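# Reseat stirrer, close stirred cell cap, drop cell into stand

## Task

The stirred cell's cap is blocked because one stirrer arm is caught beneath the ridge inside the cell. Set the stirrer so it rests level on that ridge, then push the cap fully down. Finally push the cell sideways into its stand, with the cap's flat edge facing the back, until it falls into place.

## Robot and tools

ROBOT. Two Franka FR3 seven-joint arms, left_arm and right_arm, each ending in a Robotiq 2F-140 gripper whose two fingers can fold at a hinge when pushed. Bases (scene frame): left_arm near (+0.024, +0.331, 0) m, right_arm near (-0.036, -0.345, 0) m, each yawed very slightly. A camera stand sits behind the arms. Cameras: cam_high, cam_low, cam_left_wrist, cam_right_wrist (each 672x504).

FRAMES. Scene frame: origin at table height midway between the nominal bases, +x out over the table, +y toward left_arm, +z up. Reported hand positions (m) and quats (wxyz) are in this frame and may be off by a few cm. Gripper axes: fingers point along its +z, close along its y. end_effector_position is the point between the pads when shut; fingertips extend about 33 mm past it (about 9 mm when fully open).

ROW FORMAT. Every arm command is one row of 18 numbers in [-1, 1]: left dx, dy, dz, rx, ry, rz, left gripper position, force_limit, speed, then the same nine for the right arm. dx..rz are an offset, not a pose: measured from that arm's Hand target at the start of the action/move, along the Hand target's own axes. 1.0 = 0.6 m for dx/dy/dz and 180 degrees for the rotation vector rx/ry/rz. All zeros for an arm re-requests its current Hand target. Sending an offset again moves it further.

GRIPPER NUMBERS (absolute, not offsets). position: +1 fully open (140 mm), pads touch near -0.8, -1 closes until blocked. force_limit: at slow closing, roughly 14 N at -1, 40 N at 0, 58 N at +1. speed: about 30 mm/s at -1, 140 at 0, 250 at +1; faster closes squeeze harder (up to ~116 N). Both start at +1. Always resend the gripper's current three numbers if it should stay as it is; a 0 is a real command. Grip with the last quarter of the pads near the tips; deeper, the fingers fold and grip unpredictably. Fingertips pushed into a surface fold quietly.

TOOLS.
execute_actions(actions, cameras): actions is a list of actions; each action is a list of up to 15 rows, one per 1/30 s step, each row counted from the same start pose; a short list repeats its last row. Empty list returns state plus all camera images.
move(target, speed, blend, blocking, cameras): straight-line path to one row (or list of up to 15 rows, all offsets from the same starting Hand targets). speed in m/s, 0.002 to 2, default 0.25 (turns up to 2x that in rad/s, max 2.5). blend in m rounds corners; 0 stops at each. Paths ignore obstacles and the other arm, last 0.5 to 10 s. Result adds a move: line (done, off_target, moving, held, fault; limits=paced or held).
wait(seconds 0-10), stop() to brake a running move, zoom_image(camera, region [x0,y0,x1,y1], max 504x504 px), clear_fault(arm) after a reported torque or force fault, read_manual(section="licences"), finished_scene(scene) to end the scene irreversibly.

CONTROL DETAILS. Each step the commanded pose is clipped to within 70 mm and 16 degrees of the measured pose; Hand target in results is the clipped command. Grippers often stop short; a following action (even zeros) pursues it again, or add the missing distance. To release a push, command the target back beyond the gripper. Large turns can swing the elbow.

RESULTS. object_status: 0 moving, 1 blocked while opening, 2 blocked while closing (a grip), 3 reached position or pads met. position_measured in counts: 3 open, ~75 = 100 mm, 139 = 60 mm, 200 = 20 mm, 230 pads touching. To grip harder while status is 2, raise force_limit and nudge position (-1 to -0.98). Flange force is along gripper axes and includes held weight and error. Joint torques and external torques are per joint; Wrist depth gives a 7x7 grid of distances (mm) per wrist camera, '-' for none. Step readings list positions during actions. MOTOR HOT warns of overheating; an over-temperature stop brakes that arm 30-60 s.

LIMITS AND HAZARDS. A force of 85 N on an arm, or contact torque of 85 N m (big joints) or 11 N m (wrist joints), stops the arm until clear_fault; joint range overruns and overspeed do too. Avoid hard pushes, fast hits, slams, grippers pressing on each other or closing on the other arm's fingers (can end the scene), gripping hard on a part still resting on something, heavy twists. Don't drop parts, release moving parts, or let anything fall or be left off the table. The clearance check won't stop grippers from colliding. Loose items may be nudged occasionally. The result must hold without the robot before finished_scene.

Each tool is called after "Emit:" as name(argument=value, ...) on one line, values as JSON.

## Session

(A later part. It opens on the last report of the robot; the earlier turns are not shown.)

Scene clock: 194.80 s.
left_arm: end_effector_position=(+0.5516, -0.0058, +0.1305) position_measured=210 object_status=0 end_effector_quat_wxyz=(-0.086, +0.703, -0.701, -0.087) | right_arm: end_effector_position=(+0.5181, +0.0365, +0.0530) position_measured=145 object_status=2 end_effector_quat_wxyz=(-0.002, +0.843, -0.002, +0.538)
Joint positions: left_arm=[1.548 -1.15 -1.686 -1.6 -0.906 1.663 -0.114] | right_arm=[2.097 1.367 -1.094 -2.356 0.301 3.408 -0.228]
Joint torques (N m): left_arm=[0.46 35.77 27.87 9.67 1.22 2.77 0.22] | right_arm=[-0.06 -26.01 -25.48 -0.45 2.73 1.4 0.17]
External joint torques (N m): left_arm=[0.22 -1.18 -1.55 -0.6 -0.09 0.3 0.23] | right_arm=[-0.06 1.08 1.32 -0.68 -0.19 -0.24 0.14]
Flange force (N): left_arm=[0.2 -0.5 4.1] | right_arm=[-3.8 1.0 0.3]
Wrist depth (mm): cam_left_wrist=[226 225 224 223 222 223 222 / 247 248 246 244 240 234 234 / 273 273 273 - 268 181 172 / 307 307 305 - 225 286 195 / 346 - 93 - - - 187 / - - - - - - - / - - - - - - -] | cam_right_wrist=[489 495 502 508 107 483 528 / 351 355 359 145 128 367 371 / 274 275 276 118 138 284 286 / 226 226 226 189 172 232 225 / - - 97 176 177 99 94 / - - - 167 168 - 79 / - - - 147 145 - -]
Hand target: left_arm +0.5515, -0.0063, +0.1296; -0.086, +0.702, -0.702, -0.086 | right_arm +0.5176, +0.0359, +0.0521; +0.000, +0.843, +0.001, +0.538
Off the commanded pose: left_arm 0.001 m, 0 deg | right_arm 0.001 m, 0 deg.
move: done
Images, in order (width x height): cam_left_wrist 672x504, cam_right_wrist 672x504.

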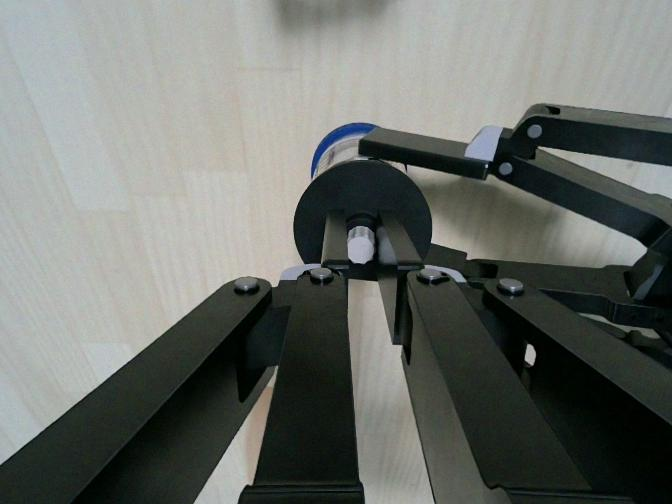

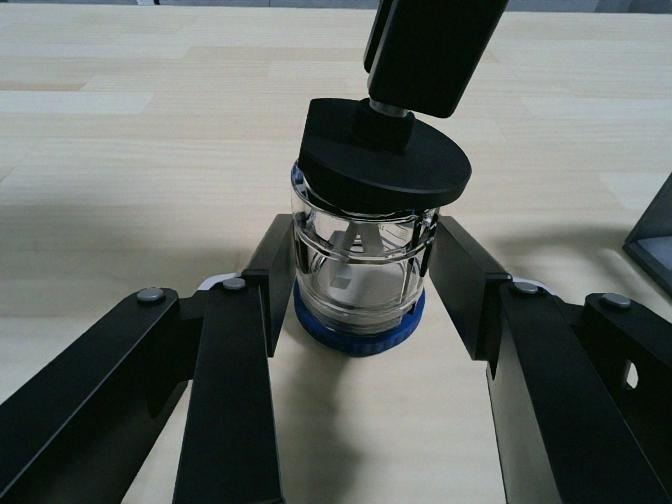

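Emit:
wait(seconds=0.5, cameras=["cam_right_wrist","cam_left_wrist","cam_low"])

Emit:
zoom_image(camera="cam_right_wrist", region=[240, 0, 520, 280])

Scene clock: 195.43 s.
left_arm: end_effector_position=(+0.5516, -0.0058, +0.1305) position_measured=210 object_status=2 end_effector_quat_wxyz=(-0.086, +0.703, -0.701, -0.087) | right_arm: end_effector_position=(+0.5181, +0.0365, +0.0530) position_measured=145 object_status=2 end_effector_quat_wxyz=(-0.002, +0.843, -0.002, +0.538)
Joint positions: left_arm=[1.548 -1.15 -1.686 -1.6 -0.906 1.663 -0.114] | right_arm=[2.097 1.367 -1.094 -2.356 0.301 3.408 -0.228]
Joint torques (N m): left_arm=[0.5 35.76 27.85 9.67 1.21 2.78 0.19] | right_arm=[-0.08 -25.94 -25.47 -0.45 2.7 1.39 0.07]
External joint torques (N m): left_arm=[0.55 -1.08 -1.38 -0.72 -0.08 0.32 0.2] | right_arm=[-0.02 1.11 1.37 -0.62 -0.22 -0.24 0.04]
Flange force (N): left_arm=[0.0 -0.9 4.0] | right_arm=[-3.8 0.8 0.4]
Wrist depth (mm): cam_left_wrist=[226 224 224 224 222 222 222 / 247 246 246 243 238 234 233 / 274 273 271 200 268 180 172 / 306 306 304 147 228 287 195 / 349 - 93 - - - 187 / - - - - - - - / - - - - - - -] | cam_right_wrist=[488 494 500 504 107 485 527 / 352 354 357 142 128 369 370 / 273 276 277 118 138 284 286 / 224 225 226 189 172 232 224 / - - 97 178 177 99 94 / - - - 167 168 - 79 / - - - 147 144 - -]
Hand target: left_arm +0.5515, -0.0063, +0.1296; -0.086, +0.702, -0.702, -0.086 | right_arm +0.5176, +0.0359, +0.0521; +0.000, +0.843, +0.001, +0.538
Tool commands: left_gripper/position=-1.0 left_gripper/force_limit=-0.6 left_gripper/speed=-1.0 right_gripper/position=-1.0 right_gripper/force_limit=-0.5 right_gripper/speed=-1.0
Off the commanded pose: left_arm 0.001 m, 0 deg | right_arm 0.001 m, 0 deg.
wait: 0.50 s; at rest by 0.03 s
Images, in order (width x height): cam_low 672x504, cam_left_wrist 672x504, cam_right_wrist 672x504.

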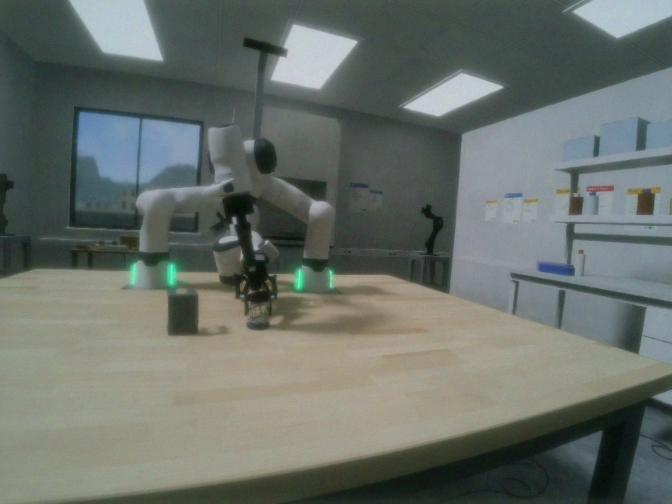

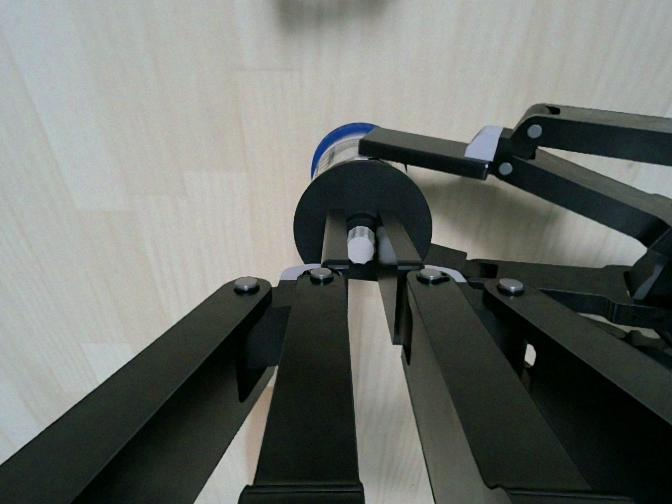

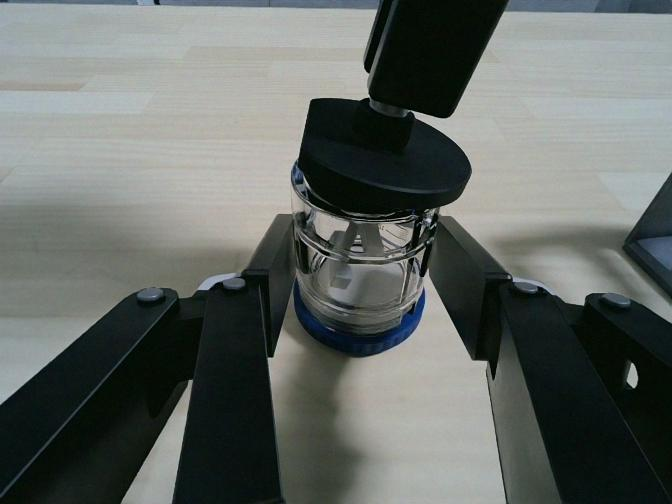

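Scaled by 1.800 from the camera's 672x504 image, which has a finer 960x720 frame.

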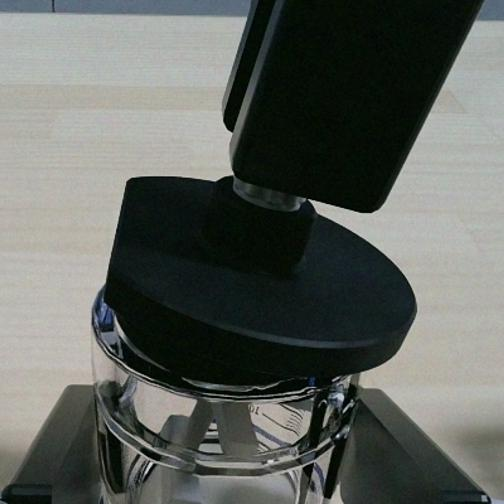

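Emit:
move(target=[0.008,0,-0.0071,0,-0.028,0,-1,-0.6,-1, 0,0,0,0,0,0,-1,-0.5,-1], speed=0.03, cameras=["cam_right_wrist"])

Emit:
zoom_image(camera="cam_right_wrist", region=[240, 80, 480, 320])

Scene clock: 198.37 s.
left_arm: end_effector_position=(+0.5513, -0.0133, +0.1322) position_measured=210 object_status=2 end_effector_quat_wxyz=(-0.115, +0.695, -0.700, -0.115) | right_arm: end_effector_position=(+0.5182, +0.0360, +0.0530) position_measured=145 object_status=2 end_effector_quat_wxyz=(-0.001, +0.843, -0.002, +0.538)
Joint positions: left_arm=[1.575 -1.2 -1.686 -1.498 -0.867 1.601 -0.158] | right_arm=[2.097 1.367 -1.094 -2.357 0.301 3.408 -0.228]
Joint velocities: left_arm=[0 0.002 0.001 0.001 0.002 -0.002 -0.006] | right_arm=[within noise]
Joint torques (N m): left_arm=[0.46 38.34 29.51 9.92 1.95 2.32 -0.26] | right_arm=[-0.21 -25.92 -25.59 0 2.84 1.4 0.01]
External joint torques (N m): left_arm=[0.62 -1.07 0.3 0.58 0.45 -0.02 -0.25] | right_arm=[-0.32 1.21 1.17 -0.24 -0.07 -0.25 -0.02]
Flange force (N): left_arm=[3.0 -4.7 -1.3] | right_arm=[-3.7 -0.1 2.2]
Wrist depth (mm): cam_left_wrist=[223 222 222 221 220 220 219 / 247 247 245 240 239 232 232 / 279 279 277 - 277 180 173 / 319 319 317 - 230 293 185 / 374 - 94 - - - 192 / - - - - - - - / - - - - - - -] | cam_right_wrist=[489 495 504 506 107 485 527 / 351 352 357 135 128 367 372 / 273 275 278 115 132 283 286 / 224 225 226 193 172 232 224 / - - 97 178 178 99 94 / - - - 167 168 - 79 / - - - 147 144 - -]
Hand target: left_arm +0.5515, -0.0120, +0.1326; -0.117, +0.697, -0.697, -0.117 | right_arm +0.5176, +0.0359, +0.0521; +0.000, +0.843, +0.001, +0.538
Off the commanded pose: left_arm 0.001 m, 1 deg | right_arm 0.001 m, 0 deg.
move: done
Images, in order (width x height): cam_right_wrist 672x504.

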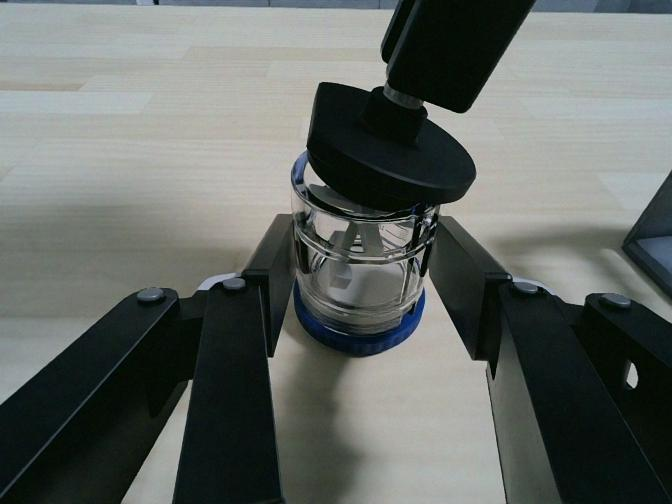

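Scaled by 2.100 from the camera's 672x504 image, which has a finer 960x720 frame.

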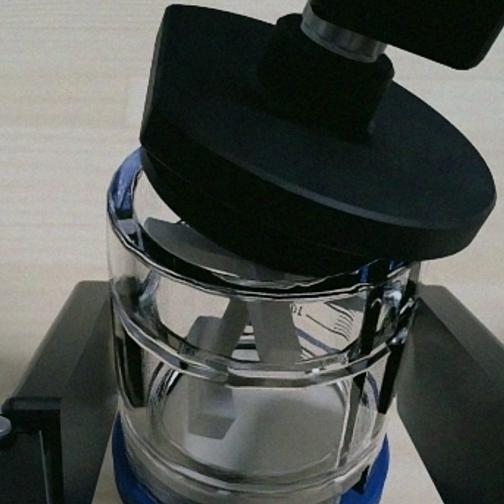

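Emit:
move(target=[0.02,0,-0.12,0,0.02,0,-1,-0.6,-1, 0,0,0,0,0,0,-1,-0.5,-1], speed=0.1, cameras=["cam_right_wrist","cam_left_wrist"])

Emit:
zoom_image(camera="cam_right_wrist", region=[260, 140, 460, 370])

Scene clock: 200.07 s.
left_arm: end_effector_position=(+0.5513, -0.0481, +0.1961) position_measured=210 object_status=2 end_effector_quat_wxyz=(-0.094, +0.698, -0.704, -0.094) | right_arm: end_effector_position=(+0.5182, +0.0360, +0.0530) position_measured=145 object_status=2 end_effector_quat_wxyz=(-0.001, +0.843, -0.002, +0.538)
Joint positions: left_arm=[1.619 -1.128 -1.648 -1.352 -0.861 1.489 -0.202] | right_arm=[2.097 1.367 -1.094 -2.357 0.301 3.408 -0.228]
Joint velocities: left_arm=[0 0 -0.001 0.001 0 -0.004 -0.006] | right_arm=[within noise]
Joint torques (N m): left_arm=[0.7 40.55 27.68 10.81 1.59 2.25 -0.27] | right_arm=[-0.07 -25.86 -25.5 0 2.81 1.4 0.12]
External joint torques (N m): left_arm=[0.81 -0.5 0.36 0.41 0.14 -0.13 -0.26] | right_arm=[-0.1 1.22 1.26 -0.22 -0.1 -0.24 0.09]
Flange force (N): left_arm=[2.9 -4.9 -2.2] | right_arm=[-4.1 -0.3 1.6]
Wrist depth (mm): cam_left_wrist=[283 281 280 281 279 278 278 / 311 309 309 306 307 305 304 / 346 344 341 - 279 247 226 / 389 387 378 147 290 274 231 / 442 - 94 - - - 245 / - - - - - - - / - - - - - - -] | cam_right_wrist=[489 497 503 508 511 520 529 / 350 353 357 361 366 367 374 / 273 276 277 291 282 283 286 / 224 225 226 189 182 232 224 / - - 97 178 177 99 94 / - - - 167 167 - 79 / - - - 147 145 - -]
Hand target: left_arm +0.5515, -0.0468, +0.1967; -0.095, +0.701, -0.701, -0.095 | right_arm +0.5176, +0.0359, +0.0521; +0.000, +0.843, +0.001, +0.538
Off the commanded pose: left_arm 0.001 m, 1 deg | right_arm 0.001 m, 0 deg.
move: done
Images, in order (width x height): cam_left_wrist 672x504, cam_right_wrist 672x504.

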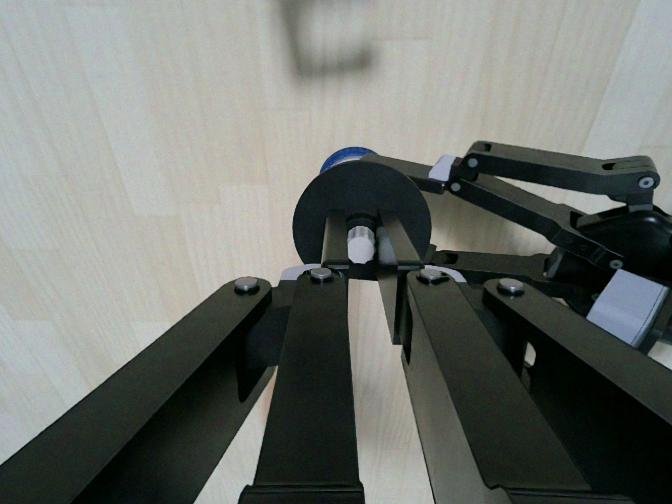

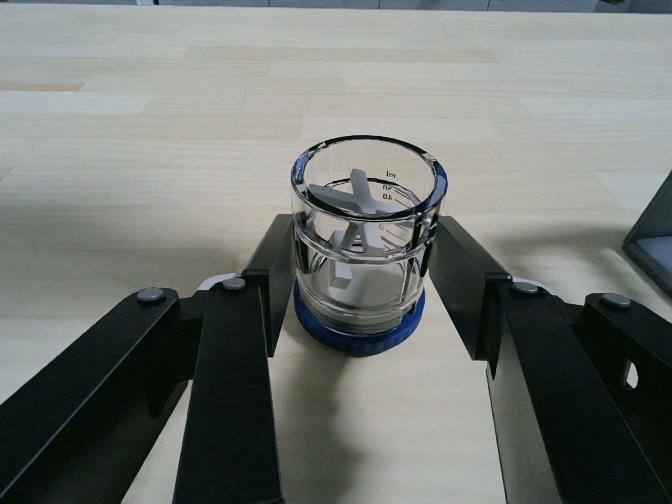

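Scaled by 2.191 from the camera's 672x504 image, which has a finer 960x720 frame.

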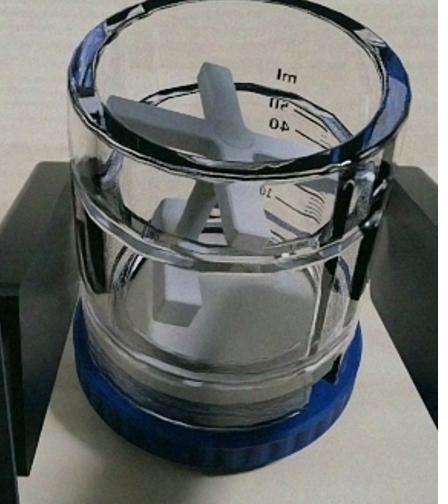

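Emit:
zoom_image(camera="cam_right_wrist", region=[290, 130, 450, 300])

Scaled by 2.965 from the camera's 672x504 image, which has a finer 960x720 frame.

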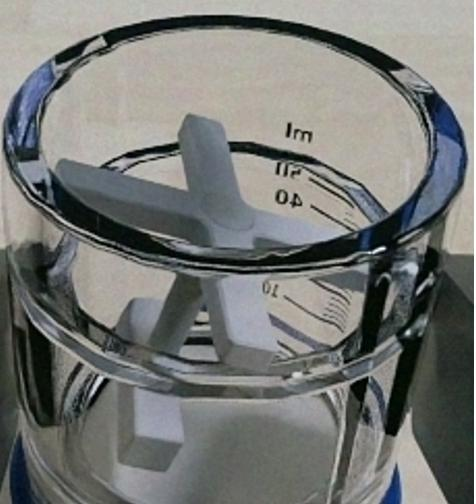

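Emit:
move(target=[[-0.30,-0.1,0.03,0,0.0857,0,-1,-0.6,-1, 0,0,0,0,0,0,-1,-0.5,-1],[-0.363,-0.1475,0.233,0,0.0857,0,-1,-0.6,-1, 0,0,0,0,0,0,-1,-0.5,-1]], blend=[0.03,0], speed=0.2, cameras=["cam_right_wrist","cam_left_wrist","cam_low","cam_high"])

Emit:
zoom_image(camera="cam_low", region=[200, 220, 420, 360])

Scene clock: 203.67 s.
left_arm: end_effector_position=(+0.6385, +0.2005, +0.1191) position_measured=210 object_status=2 end_effector_quat_wxyz=(+0.001, +0.709, -0.705, -0.002) | right_arm: end_effector_position=(+0.5182, +0.0360, +0.0530) position_measured=145 object_status=2 end_effector_quat_wxyz=(-0.001, +0.843, -0.002, +0.538)
Joint positions: left_arm=[1.902 -0.937 -1.777 -1.799 -0.967 1.867 0.348] | right_arm=[2.097 1.367 -1.094 -2.357 0.301 3.408 -0.228]
Joint velocities: left_arm=[0 -0.001 0.001 0.001 0 0 0.006] | right_arm=[within noise]
Joint torques (N m): left_arm=[0.7 31.91 25.22 15.02 0.64 2.92 0.31] | right_arm=[-0.15 -25.95 -25.51 -0.1 2.81 1.38 0.12]
External joint torques (N m): left_arm=[0.65 0.38 -0.7 0.32 -0.08 0.36 0.31] | right_arm=[-0.16 1.14 1.33 -0.31 -0.12 -0.26 0.09]
Flange force (N): left_arm=[-0.8 -3.8 1.5] | right_arm=[-4.0 0.0 1.6]
Wrist depth (mm): cam_left_wrist=[230 228 229 226 227 227 226 / 242 241 241 240 239 239 238 / 257 255 254 249 252 254 254 / 272 272 269 - 264 269 271 / 292 - 94 - - - 284 / - - - - - - - / - - - - - - -] | cam_right_wrist=[486 493 497 511 515 520 528 / 332 352 357 364 364 369 372 / 275 275 278 294 281 284 286 / 224 225 227 189 182 231 224 / - - 97 177 178 99 94 / - - - 167 167 - 79 / - - - 147 144 - -]
Hand target: left_arm +0.6401, +0.2003, +0.1199; +0.000, +0.707, -0.707, +0.000 | right_arm +0.5176, +0.0359, +0.0521; +0.000, +0.843, +0.001, +0.538
Off the commanded pose: left_arm 0.002 m, 0 deg | right_arm 0.001 m, 0 deg.
move: done

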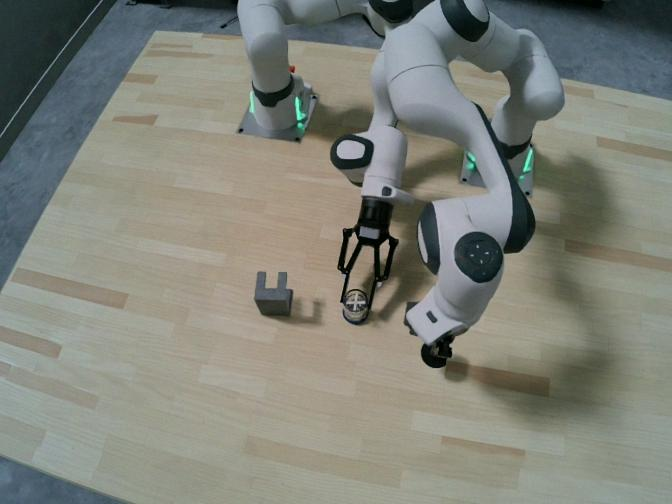

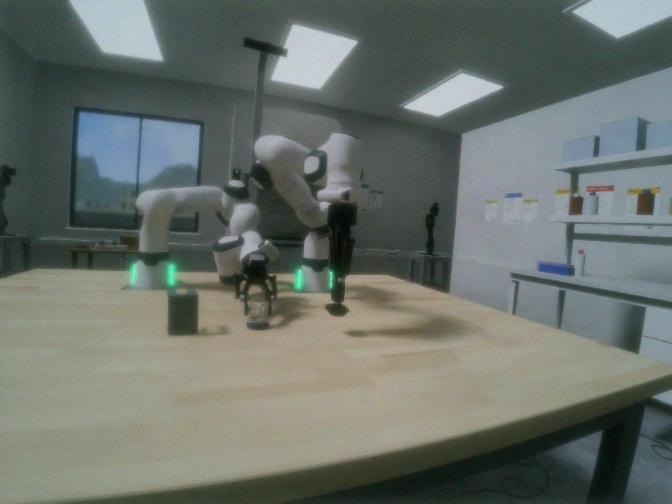

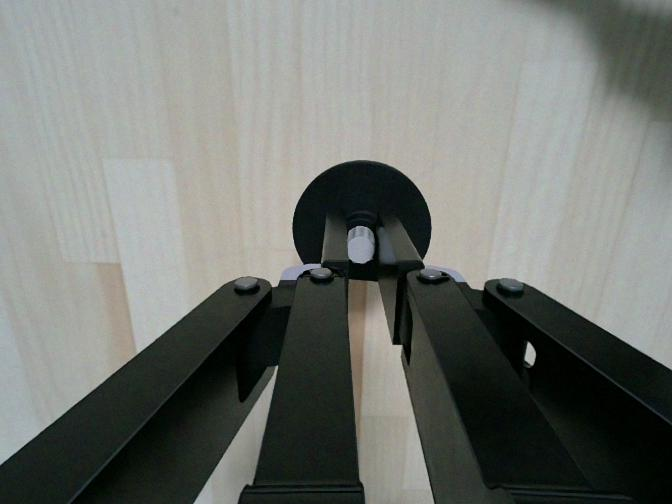

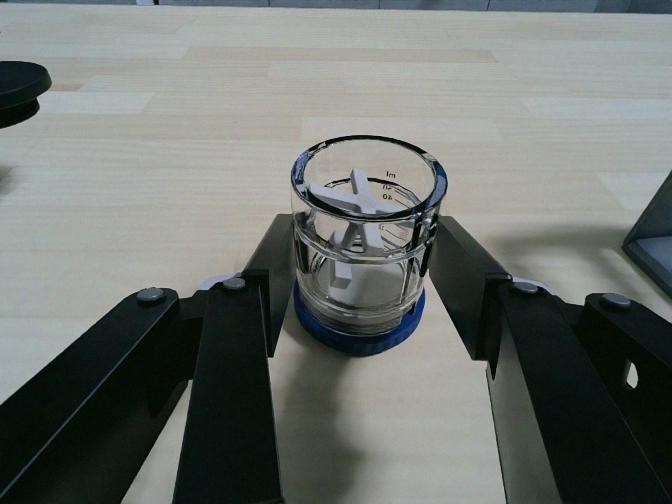

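Scaled by 2.291 from the camera's 672x504 image, which has a finer 960x720 frame.

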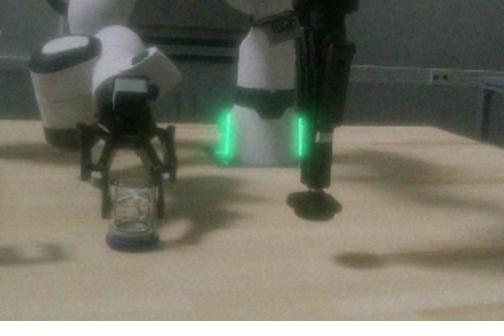

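Emit:
move(target=[0,0,0.075,0,0,0,-1,-0.6,-1, 0,0,0,0,0,0,-1,-0.5,-1], speed=0.08, cameras=["cam_right_wrist","cam_low"])

Emit:
zoom_image(camera="cam_low", region=[280, 260, 400, 360])

Scene clock: 205.10 s.
left_arm: end_effector_position=(+0.6390, +0.1997, +0.0751) position_measured=210 object_status=2 end_effector_quat_wxyz=(+0.001, +0.708, -0.706, -0.002) | right_arm: end_effector_position=(+0.5182, +0.0360, +0.0530) position_measured=145 object_status=2 end_effector_quat_wxyz=(-0.001, +0.843, -0.002, +0.538)
Joint positions: left_arm=[1.929 -0.975 -1.849 -1.821 -1.019 1.936 0.371] | right_arm=[2.097 1.367 -1.094 -2.357 0.301 3.408 -0.228]
Joint velocities: left_arm=[-0.001 0 -0.001 -0.001 0 0.003 0.005] | right_arm=[within noise]
Joint torques (N m): left_arm=[0.7 32.57 25.63 13.75 0.25 2.85 0.28] | right_arm=[-0.09 -25.9 -25.49 -0.07 2.81 1.37 0.13]
External joint torques (N m): left_arm=[0.65 -0.41 -0.63 -0.05 -0.46 0.29 0.28] | right_arm=[-0.1 1.13 1.23 -0.2 -0.1 -0.26 0.1]
Flange force (N): left_arm=[-0.9 -2.8 3.0] | right_arm=[-3.9 -0.3 1.5]
Wrist depth (mm): cam_left_wrist=[189 190 189 188 188 187 189 / 201 201 200 199 199 198 199 / 213 212 212 206 211 211 211 / 226 227 226 166 220 224 224 / 242 236 94 - - - 239 / - - - - - - - / - - - - - - -] | cam_right_wrist=[489 494 501 506 513 520 530 / 351 354 357 360 364 367 373 / 250 275 278 291 283 284 286 / 225 225 227 188 171 231 224 / - - 97 177 178 99 94 / - - - 167 168 - 79 / - - - 147 144 - -]
Hand target: left_arm +0.6401, +0.2003, +0.0749; +0.000, +0.707, -0.707, +0.000 | right_arm +0.5176, +0.0359, +0.0521; +0.000, +0.843, +0.001, +0.538
Off the commanded pose: left_arm 0.001 m, 0 deg | right_arm 0.001 m, 0 deg.
move: done
Images, in order (width x height): cam_low 672x504, cam_right_wrist 672x504.

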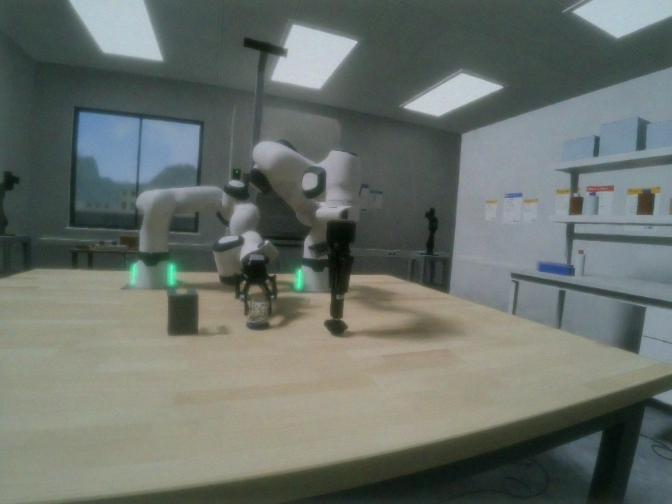

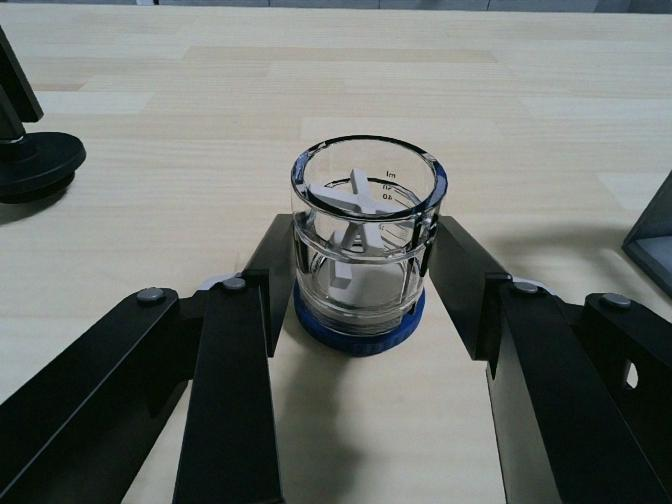

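Scaled by 4.200 from the camera's 672x504 image, which has a finer 960x720 frame.

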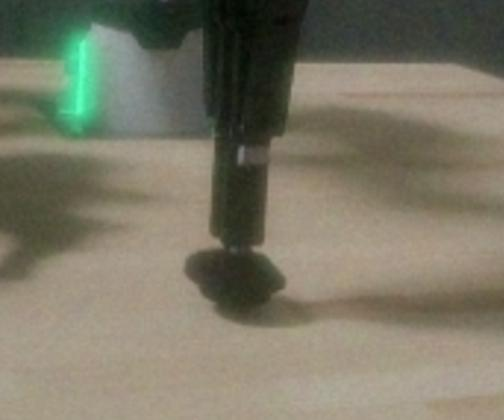

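Emit:
move(target=[0,0,0.01,0,0,0,-1,-0.6,-1, 0,0,0,0,0,0,-1,-0.5,-1], speed=0.04)

Emit:
move(target=[0,0,0.007,0,0,0,-1,-0.6,-1, 0,0,0,0,0,0,-1,-0.5,-1], speed=0.03, cameras=["cam_right_wrist"])

Scene clock: 206.10 s.
left_arm: end_effector_position=(+0.6393, +0.1991, +0.0696) position_measured=210 object_status=2 end_effector_quat_wxyz=(+0.001, +0.708, -0.706, -0.001) | right_arm: end_effector_position=(+0.5182, +0.0360, +0.0530) position_measured=145 object_status=2 end_effector_quat_wxyz=(-0.001, +0.843, -0.002, +0.538)
Joint positions: left_arm=[1.934 -0.976 -1.861 -1.823 -1.023 1.947 0.374] | right_arm=[2.097 1.367 -1.094 -2.357 0.301 3.408 -0.228]
Joint velocities: left_arm=[0.002 0 -0.001 0 -0.001 0.006 0] | right_arm=[within noise]
Joint torques (N m): left_arm=[0.85 32.67 25.79 13.32 0.32 2.9 0.41] | right_arm=[-0.15 -25.87 -25.48 -0.04 2.82 1.39 0.11]
External joint torques (N m): left_arm=[0.78 -0.42 -0.31 -0.35 -0.38 0.36 0.41] | right_arm=[-0.1 1.18 1.28 -0.19 -0.1 -0.23 0.09]
Flange force (N): left_arm=[-1.6 -1.4 2.8] | right_arm=[-4.1 -0.3 1.7]
Wrist depth (mm): cam_left_wrist=[185 185 184 184 183 183 183 / 196 196 195 195 193 194 193 / 208 207 206 202 203 205 205 / 220 221 218 - 212 219 219 / 236 229 94 - - - 233 / - - - - - - - / - - - - - - -] | cam_right_wrist=[490 496 500 508 512 519 523 / 352 354 357 359 364 369 371 / 252 275 277 292 280 284 286 / 224 226 227 189 182 231 224 / - - 97 177 177 99 94 / - - - 167 168 - 79 / - - - 147 144 - -]
Hand target: left_arm +0.6401, +0.2003, +0.0689; +0.000, +0.707, -0.707, +0.000 | right_arm +0.5176, +0.0359, +0.0521; +0.000, +0.843, +0.001, +0.538
Off the commanded pose: left_arm 0.002 m, 0 deg | right_arm 0.001 m, 0 deg.
move: done

Scene clock: 206.90 s.
left_arm: end_effector_position=(+0.6397, +0.1992, +0.0660) position_measured=210 object_status=2 end_effector_quat_wxyz=(+0.000, +0.708, -0.706, +0.000) | right_arm: end_effector_position=(+0.5182, +0.0360, +0.0530) position_measured=145 object_status=2 end_effector_quat_wxyz=(-0.001, +0.843, -0.002, +0.538)
Joint positions: left_arm=[1.938 -0.977 -1.87 -1.824 -1.025 1.956 0.375] | right_arm=[2.097 1.367 -1.094 -2.357 0.301 3.408 -0.228]
Joint velocities: left_arm=[0.001 -0.002 -0.001 -0.001 0 0.005 0.001] | right_arm=[within noise]
Joint torques (N m): left_arm=[0.86 32.41 24.63 13.16 0.32 3.06 0.39] | right_arm=[-0.15 -25.88 -25.48 -0.03 2.82 1.38 0.07]
External joint torques (N m): left_arm=[0.67 -0.81 -1.49 -0.45 -0.38 0.5 0.39] | right_arm=[-0.13 1.15 1.27 -0.21 -0.1 -0.25 0.04]
Flange force (N): left_arm=[-1.2 -2.4 5.2] | right_arm=[-3.9 -0.2 1.7]
Wrist depth (mm): cam_left_wrist=[182 182 181 181 180 180 180 / 192 192 191 190 190 190 190 / 204 203 203 199 200 201 201 / 218 218 214 - 210 214 214 / 232 227 94 - - - 226 / - - - - - - - / - - - - - - -] | cam_right_wrist=[490 493 501 510 513 525 529 / 350 354 356 361 364 367 370 / 249 275 278 291 282 284 286 / 224 226 226 183 182 232 224 / - - 97 178 177 99 94 / - - - 167 168 - 79 / - - - 147 144 - -]
Hand target: left_arm +0.6401, +0.2003, +0.0647; +0.000, +0.707, -0.707, +0.000 | right_arm +0.5176, +0.0359, +0.0521; +0.000, +0.843, +0.001, +0.538
Off the commanded pose: left_arm 0.002 m, 0 deg | right_arm 0.001 m, 0 deg.
move: done
Images, in order (width x height): cam_right_wrist 672x504.

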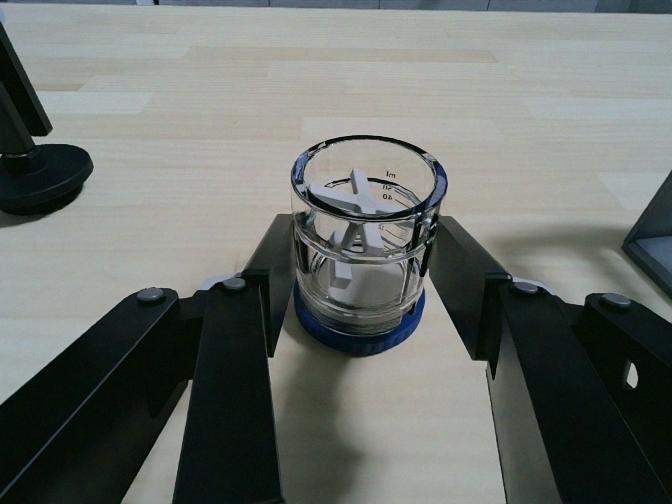

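Emit:
move(target=[0,0,0.0035,0,0,0,-1,-0.6,-1, 0,0,0,0,0,0,-1,-0.5,-1], speed=0.03)

Scene clock: 208.53 s.
left_arm: end_effector_position=(+0.6407, +0.1996, +0.0650) position_measured=210 object_status=2 end_effector_quat_wxyz=(-0.001, +0.708, -0.706, +0.000) | right_arm: end_effector_position=(+0.5182, +0.0360, +0.0530) position_measured=145 object_status=2 end_effector_quat_wxyz=(-0.001, +0.843, -0.002, +0.538)
Joint positions: left_arm=[1.94 -0.977 -1.873 -1.824 -1.025 1.962 0.375] | right_arm=[2.097 1.367 -1.094 -2.357 0.301 3.408 -0.228]
Joint velocities: left_arm=[0.002 0 -0.004 0 0.001 0.004 0] | right_arm=[within noise]
Joint torques (N m): left_arm=[0.05 31.67 22.85 12.78 0.27 2.87 0.36] | right_arm=[-0.09 -25.91 -25.48 -0.04 2.83 1.38 0.11]
External joint torques (N m): left_arm=[-0.06 -1.54 -3.16 -0.87 -0.42 0.32 0.36] | right_arm=[-0.1 1.11 1.24 -0.22 -0.08 -0.25 0.08]
Flange force (N): left_arm=[-0.2 -1.5 8.0] | right_arm=[-3.9 -0.2 1.5]
Wrist depth (mm): cam_left_wrist=[182 181 180 179 179 178 179 / 193 191 191 190 189 189 189 / 204 203 202 196 199 201 199 / 217 217 213 - 211 214 213 / 231 225 94 - - - 225 / - - - - - - - / - - - - - - -] | cam_right_wrist=[488 494 499 506 516 529 525 / 351 355 356 362 364 367 371 / 250 276 278 292 282 284 284 / 225 226 226 189 171 232 224 / - - 97 176 174 99 94 / - - - 167 168 - 79 / - - - 147 144 - -]
Hand target: left_arm +0.6401, +0.2003, +0.0626; +0.000, +0.707, -0.707, +0.000 | right_arm +0.5176, +0.0359, +0.0521; +0.000, +0.843, +0.001, +0.538
Off the commanded pose: left_arm 0.003 m, 0 deg | right_arm 0.001 m, 0 deg.
move: done

Emit:
move(target=[0,0,-0.0025,0,0,0,-0.2,-0.6,-1, 0,0,0,0,0,0,-1,-0.5,-1], speed=0.03, cameras=["cam_left_wrist"])

Emit:
move(target=[0,0,-0.2,0,0,0,-0.2,-0.6,-1, 0,0,0,0,0,0,-1,-0.5,-1], cameras=["cam_left_wrist"])

Scene clock: 210.13 s.
left_arm: end_effector_position=(+0.6401, +0.1993, +0.0640) position_measured=154 object_status=0 end_effector_quat_wxyz=(+0.000, +0.708, -0.707, +0.000) | right_arm: end_effector_position=(+0.5182, +0.0360, +0.0530) position_measured=145 object_status=2 end_effector_quat_wxyz=(-0.001, +0.843, -0.002, +0.538)
Joint positions: left_arm=[1.941 -0.977 -1.875 -1.825 -1.025 1.962 0.375] | right_arm=[2.097 1.367 -1.094 -2.357 0.301 3.408 -0.228]
Joint torques (N m): left_arm=[0.33 33.09 25.58 13.31 0.71 2.66 0.3] | right_arm=[-0.13 -25.9 -25.6 -0.02 2.81 1.39 0.14]
External joint torques (N m): left_arm=[0.4 -0.3 -0.45 -0.45 0.02 0.11 0.3] | right_arm=[-0.12 1.22 1.25 -0.23 -0.11 -0.25 0.11]
Flange force (N): left_arm=[-1.1 -0.1 1.7] | right_arm=[-4.1 -0.2 1.7]
Wrist depth (mm): cam_left_wrist=[180 180 179 179 178 178 178 / 191 191 190 189 189 188 187 / 202 201 201 199 200 199 199 / 215 215 209 192 148 210 212 / - - 92 229 229 - 81 / - - - 246 245 - - / - - - 266 265 - -] | cam_right_wrist=[488 495 502 509 515 519 528 / 332 353 357 363 364 369 373 / 251 275 277 292 282 283 285 / 225 226 227 190 182 231 224 / - - 97 177 177 99 94 / - - - 167 168 - 79 / - - - 147 145 - -]
Hand target: left_arm +0.6401, +0.2003, +0.0641; +0.000, +0.707, -0.707, +0.000 | right_arm +0.5176, +0.0359, +0.0521; +0.000, +0.843, +0.001, +0.538
Off the commanded pose: left_arm 0.001 m, 0 deg | right_arm 0.001 m, 0 deg.
move: done
Images, in order (width x height): cam_left_wrist 672x504.

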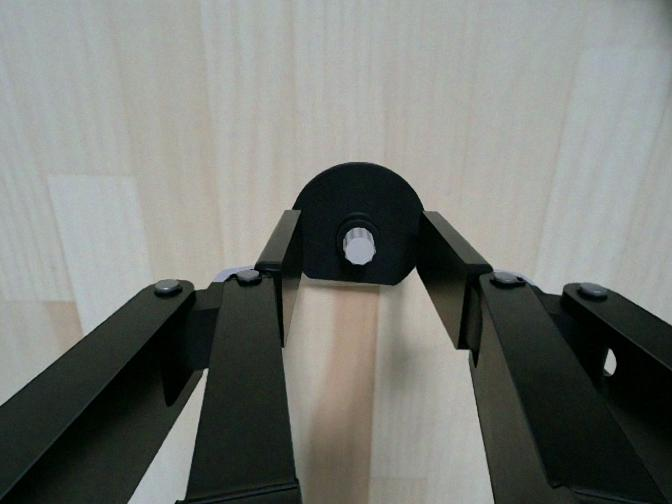

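Scene clock: 211.53 s.
left_arm: end_effector_position=(+0.6411, +0.2008, +0.1841) position_measured=154 object_status=3 end_effector_quat_wxyz=(+0.000, +0.705, -0.709, +0.002) | right_arm: end_effector_position=(+0.5182, +0.0360, +0.0530) position_measured=145 object_status=2 end_effector_quat_wxyz=(-0.001, +0.843, -0.002, +0.538)
Joint positions: left_arm=[1.886 -0.862 -1.704 -1.738 -0.882 1.782 0.32] | right_arm=[2.097 1.367 -1.094 -2.357 0.301 3.408 -0.228]
Joint velocities: left_arm=[-0.001 0.001 0.001 -0.001 0 -0.004 -0.006] | right_arm=[within noise]
Joint torques (N m): left_arm=[-0.03 28.88 24.5 16.8 1.16 2.35 -0.21] | right_arm=[-0.15 -25.95 -25.47 -0.07 2.82 1.37 0.06]
External joint torques (N m): left_arm=[0.07 -0.91 0.01 0.51 0.44 -0.21 -0.21] | right_arm=[-0.12 1.08 1.3 -0.24 -0.1 -0.26 0.03]
Flange force (N): left_arm=[1.0 -3.5 -0.8] | right_arm=[-3.8 -0.1 1.5]
Wrist depth (mm): cam_left_wrist=[289 286 287 285 283 283 282 / 304 302 302 301 299 297 297 / 325 321 320 318 318 316 317 / 344 341 333 339 172 333 337 / 358 - 92 364 362 - 81 / - - - 388 388 - - / - - - 416 418 - -] | cam_right_wrist=[487 493 503 505 517 523 525 / 351 352 357 360 363 367 372 / - 276 278 281 282 284 285 / 224 225 226 183 181 231 224 / - - 97 178 177 99 94 / - - - 167 168 - 79 / - - - 147 144 - -]
Hand target: left_arm +0.6401, +0.2003, +0.1841; +0.000, +0.707, -0.707, +0.000 | right_arm +0.5176, +0.0359, +0.0521; +0.000, +0.843, +0.001, +0.538
Off the commanded pose: left_arm 0.001 m, 0 deg | right_arm 0.001 m, 0 deg.
move: done
Images, in order (width x height): cam_left_wrist 672x504.

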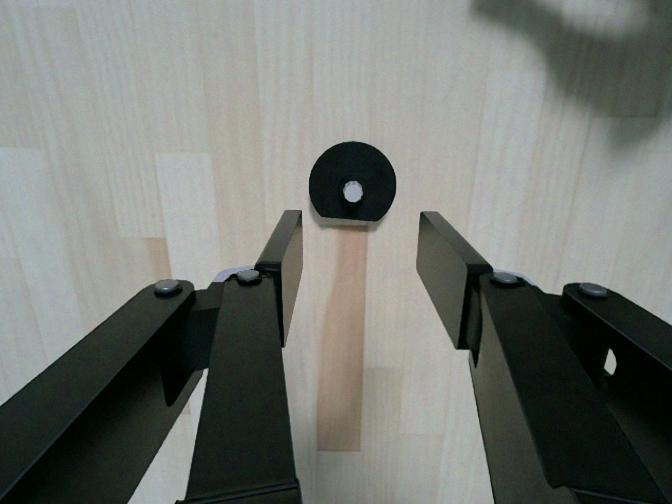

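Emit:
move(target=[0.32,0.148,-0.02,0,0,0,-0.2,-0.6,-1, 0,0,0,0,0,0,-1,-0.5,-1], cameras=["cam_left_wrist"])

Emit:
zoom_image(camera="cam_left_wrist", region=[280, 130, 440, 290])

Scene clock: 213.87 s.
left_arm: end_effector_position=(+0.5512, +0.0085, +0.1961) position_measured=154 object_status=3 end_effector_quat_wxyz=(-0.001, +0.704, -0.710, +0.000) | right_arm: end_effector_position=(+0.5182, +0.0360, +0.0530) position_measured=145 object_status=2 end_effector_quat_wxyz=(-0.001, +0.843, -0.002, +0.538)
Joint positions: left_arm=[1.492 -0.917 -1.611 -1.764 -0.93 1.721 0.017] | right_arm=[2.097 1.367 -1.094 -2.357 0.301 3.408 -0.228]
Joint velocities: left_arm=[0.001 0 -0.002 0 0 0 -0.005] | right_arm=[within noise]
Joint torques (N m): left_arm=[0.66 27.91 25.45 15.63 0.38 2.47 -0.24] | right_arm=[-0.17 -25.92 -25.47 -0.06 2.83 1.39 0.08]
External joint torques (N m): left_arm=[0.8 -0.64 -0.34 0.48 -0.36 -0.12 -0.24] | right_arm=[-0.15 1.12 1.31 -0.21 -0.08 -0.23 0.05]
Flange force (N): left_arm=[2.7 -6.0 0.4] | right_arm=[-3.9 -0.1 1.7]
Wrist depth (mm): cam_left_wrist=[300 298 298 297 294 295 293 / 314 315 314 313 309 304 303 / 335 335 332 327 330 328 211 / 356 355 348 352 172 264 221 / - - 92 376 376 - 81 / - - - 404 401 - - / - - - 436 435 - -] | cam_right_wrist=[490 492 503 508 513 522 529 / 351 354 357 360 366 369 371 / 252 275 277 292 281 285 285 / 224 225 226 191 181 231 223 / - - 97 178 178 99 94 / - - - 167 168 - 79 / - - - 147 145 - -]
Hand target: left_arm +0.5512, +0.0084, +0.1961; +0.000, +0.707, -0.707, +0.000 | right_arm +0.5176, +0.0359, +0.0521; +0.000, +0.843, +0.001, +0.538
Off the commanded pose: left_arm 0.000 m, 0 deg | right_arm 0.001 m, 0 deg.
move: done
Images, in order (width x height): cam_left_wrist 672x504.

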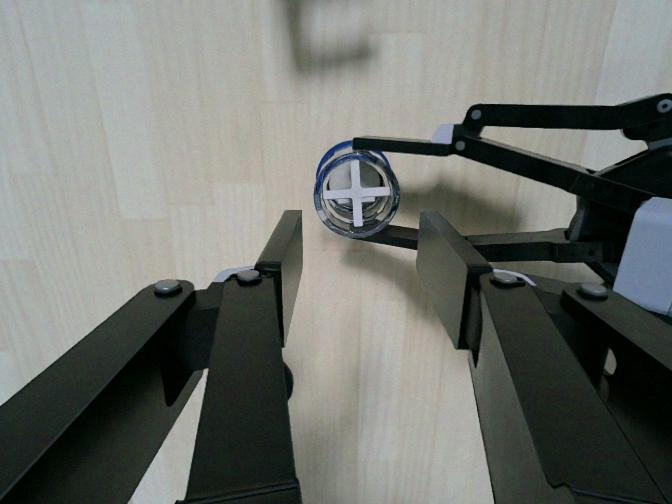

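Scaled by 3.150 from the camera's 672x504 image, which has a finer 960x720 frame.

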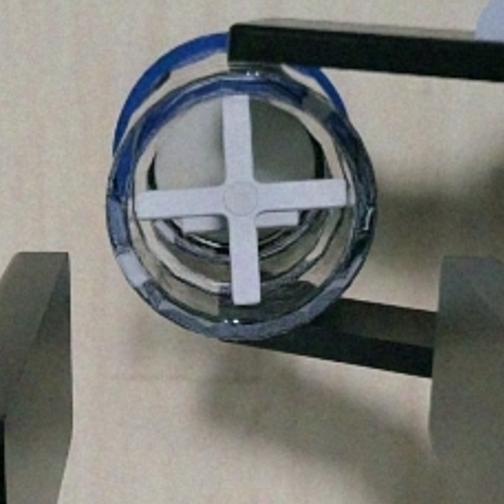

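Emit:
zoom_image(camera="cam_left_wrist", region=[306, 145, 406, 245])

Scaled by 5.040 from the camera's 672x504 image, which has a finer 960x720 frame.

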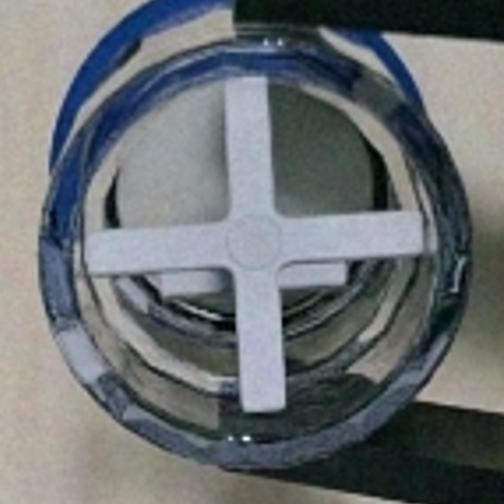

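Emit:
move(target=[0.045,-0.005,0.09,0,0,0,0.2,-0.6,-1, 0,0,0,0,0,0,-1,-0.5,-1], speed=0.1, cameras=["cam_left_wrist","cam_right_wrist"])

Emit:
zoom_image(camera="cam_left_wrist", region=[290, 140, 430, 280])

Scene clock: 217.33 s.
left_arm: end_effector_position=(+0.5526, -0.0182, +0.1422) position_measured=104 object_status=0 end_effector_quat_wxyz=(+0.001, +0.704, -0.710, -0.002) | right_arm: end_effector_position=(+0.5182, +0.0360, +0.0530) position_measured=145 object_status=2 end_effector_quat_wxyz=(-0.001, +0.843, -0.002, +0.538)
Joint positions: left_arm=[1.525 -0.983 -1.708 -1.752 -1.002 1.78 -0.003] | right_arm=[2.097 1.367 -1.094 -2.357 0.301 3.408 -0.228]
Joint torques (N m): left_arm=[0.66 30.82 26.51 14.36 0.24 2.9 -0.26] | right_arm=[-0.09 -25.87 -25.45 -0.09 2.81 1.4 0.09]
External joint torques (N m): left_arm=[0.45 -1.11 -0.51 0.6 -0.51 0.31 -0.25] | right_arm=[-0.11 1.21 1.33 -0.27 -0.12 -0.24 0.07]
Flange force (N): left_arm=[3.1 -5.1 2.2] | right_arm=[-4.2 -0.1 1.6]
Wrist depth (mm): cam_left_wrist=[251 250 249 248 249 249 247 / 266 265 262 262 262 262 261 / 282 281 278 276 272 270 189 / 298 295 148 300 293 190 188 / - - 314 319 253 110 - / - - 336 340 342 - - / - - 340 367 366 - -] | cam_right_wrist=[490 495 500 512 - - 490 / 349 353 357 361 345 329 369 / 252 275 278 291 281 284 287 / 224 225 226 189 182 231 224 / - - 97 178 177 99 94 / - - - 167 168 - 79 / - - - 147 144 - -]
Hand target: left_arm +0.5542, -0.0186, +0.1421; +0.000, +0.707, -0.707, +0.000 | right_arm +0.5176, +0.0359, +0.0521; +0.000, +0.843, +0.001, +0.538
Off the commanded pose: left_arm 0.002 m, 0 deg | right_arm 0.001 m, 0 deg.
move: done
Images, in order (width x height): cam_left_wrist 672x504, cam_right_wrist 672x504.

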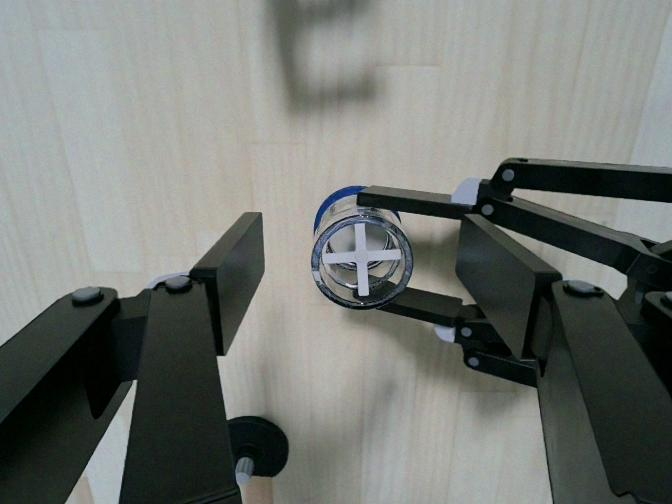

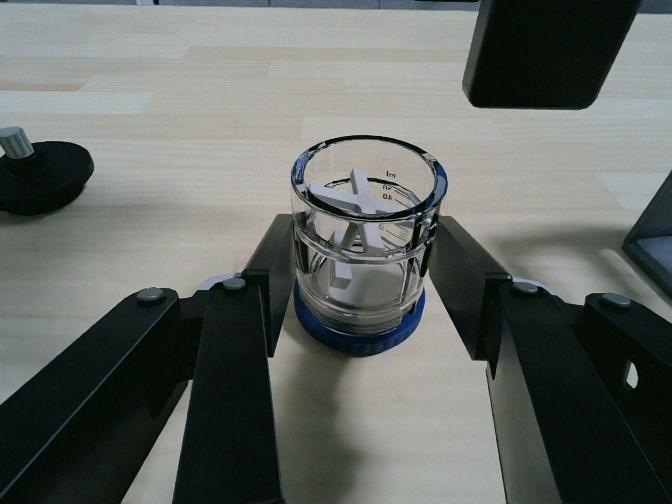

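Scaled by 3.600 from the camera's 672x504 image, which has a finer 960x720 frame.

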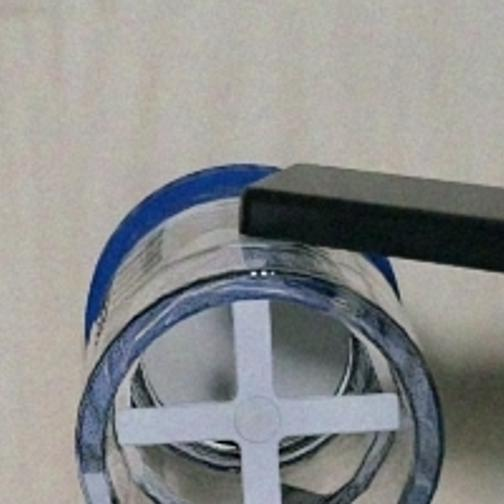

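Emit:
zoom_image(camera="cam_right_wrist", region=[300, 155, 400, 300])

Emit:
zoom_image(camera="cam_left_wrist", region=[306, 200, 416, 310])

Scaled by 3.476 from the camera's 672x504 image, which has a finer 960x720 frame.

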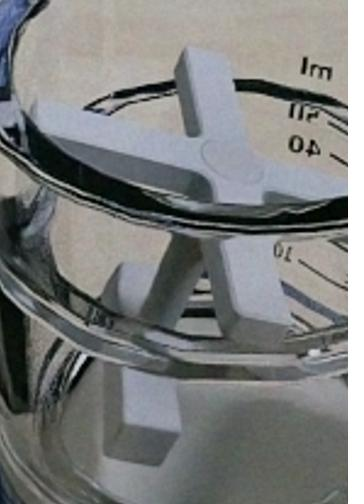

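Scaled by 4.582 from the camera's 672x504 image, which has a finer 960x720 frame.

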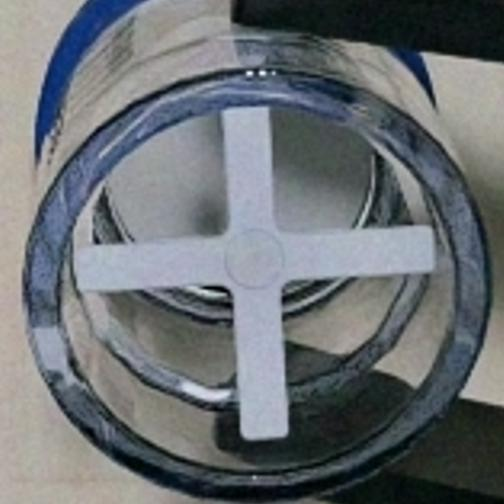

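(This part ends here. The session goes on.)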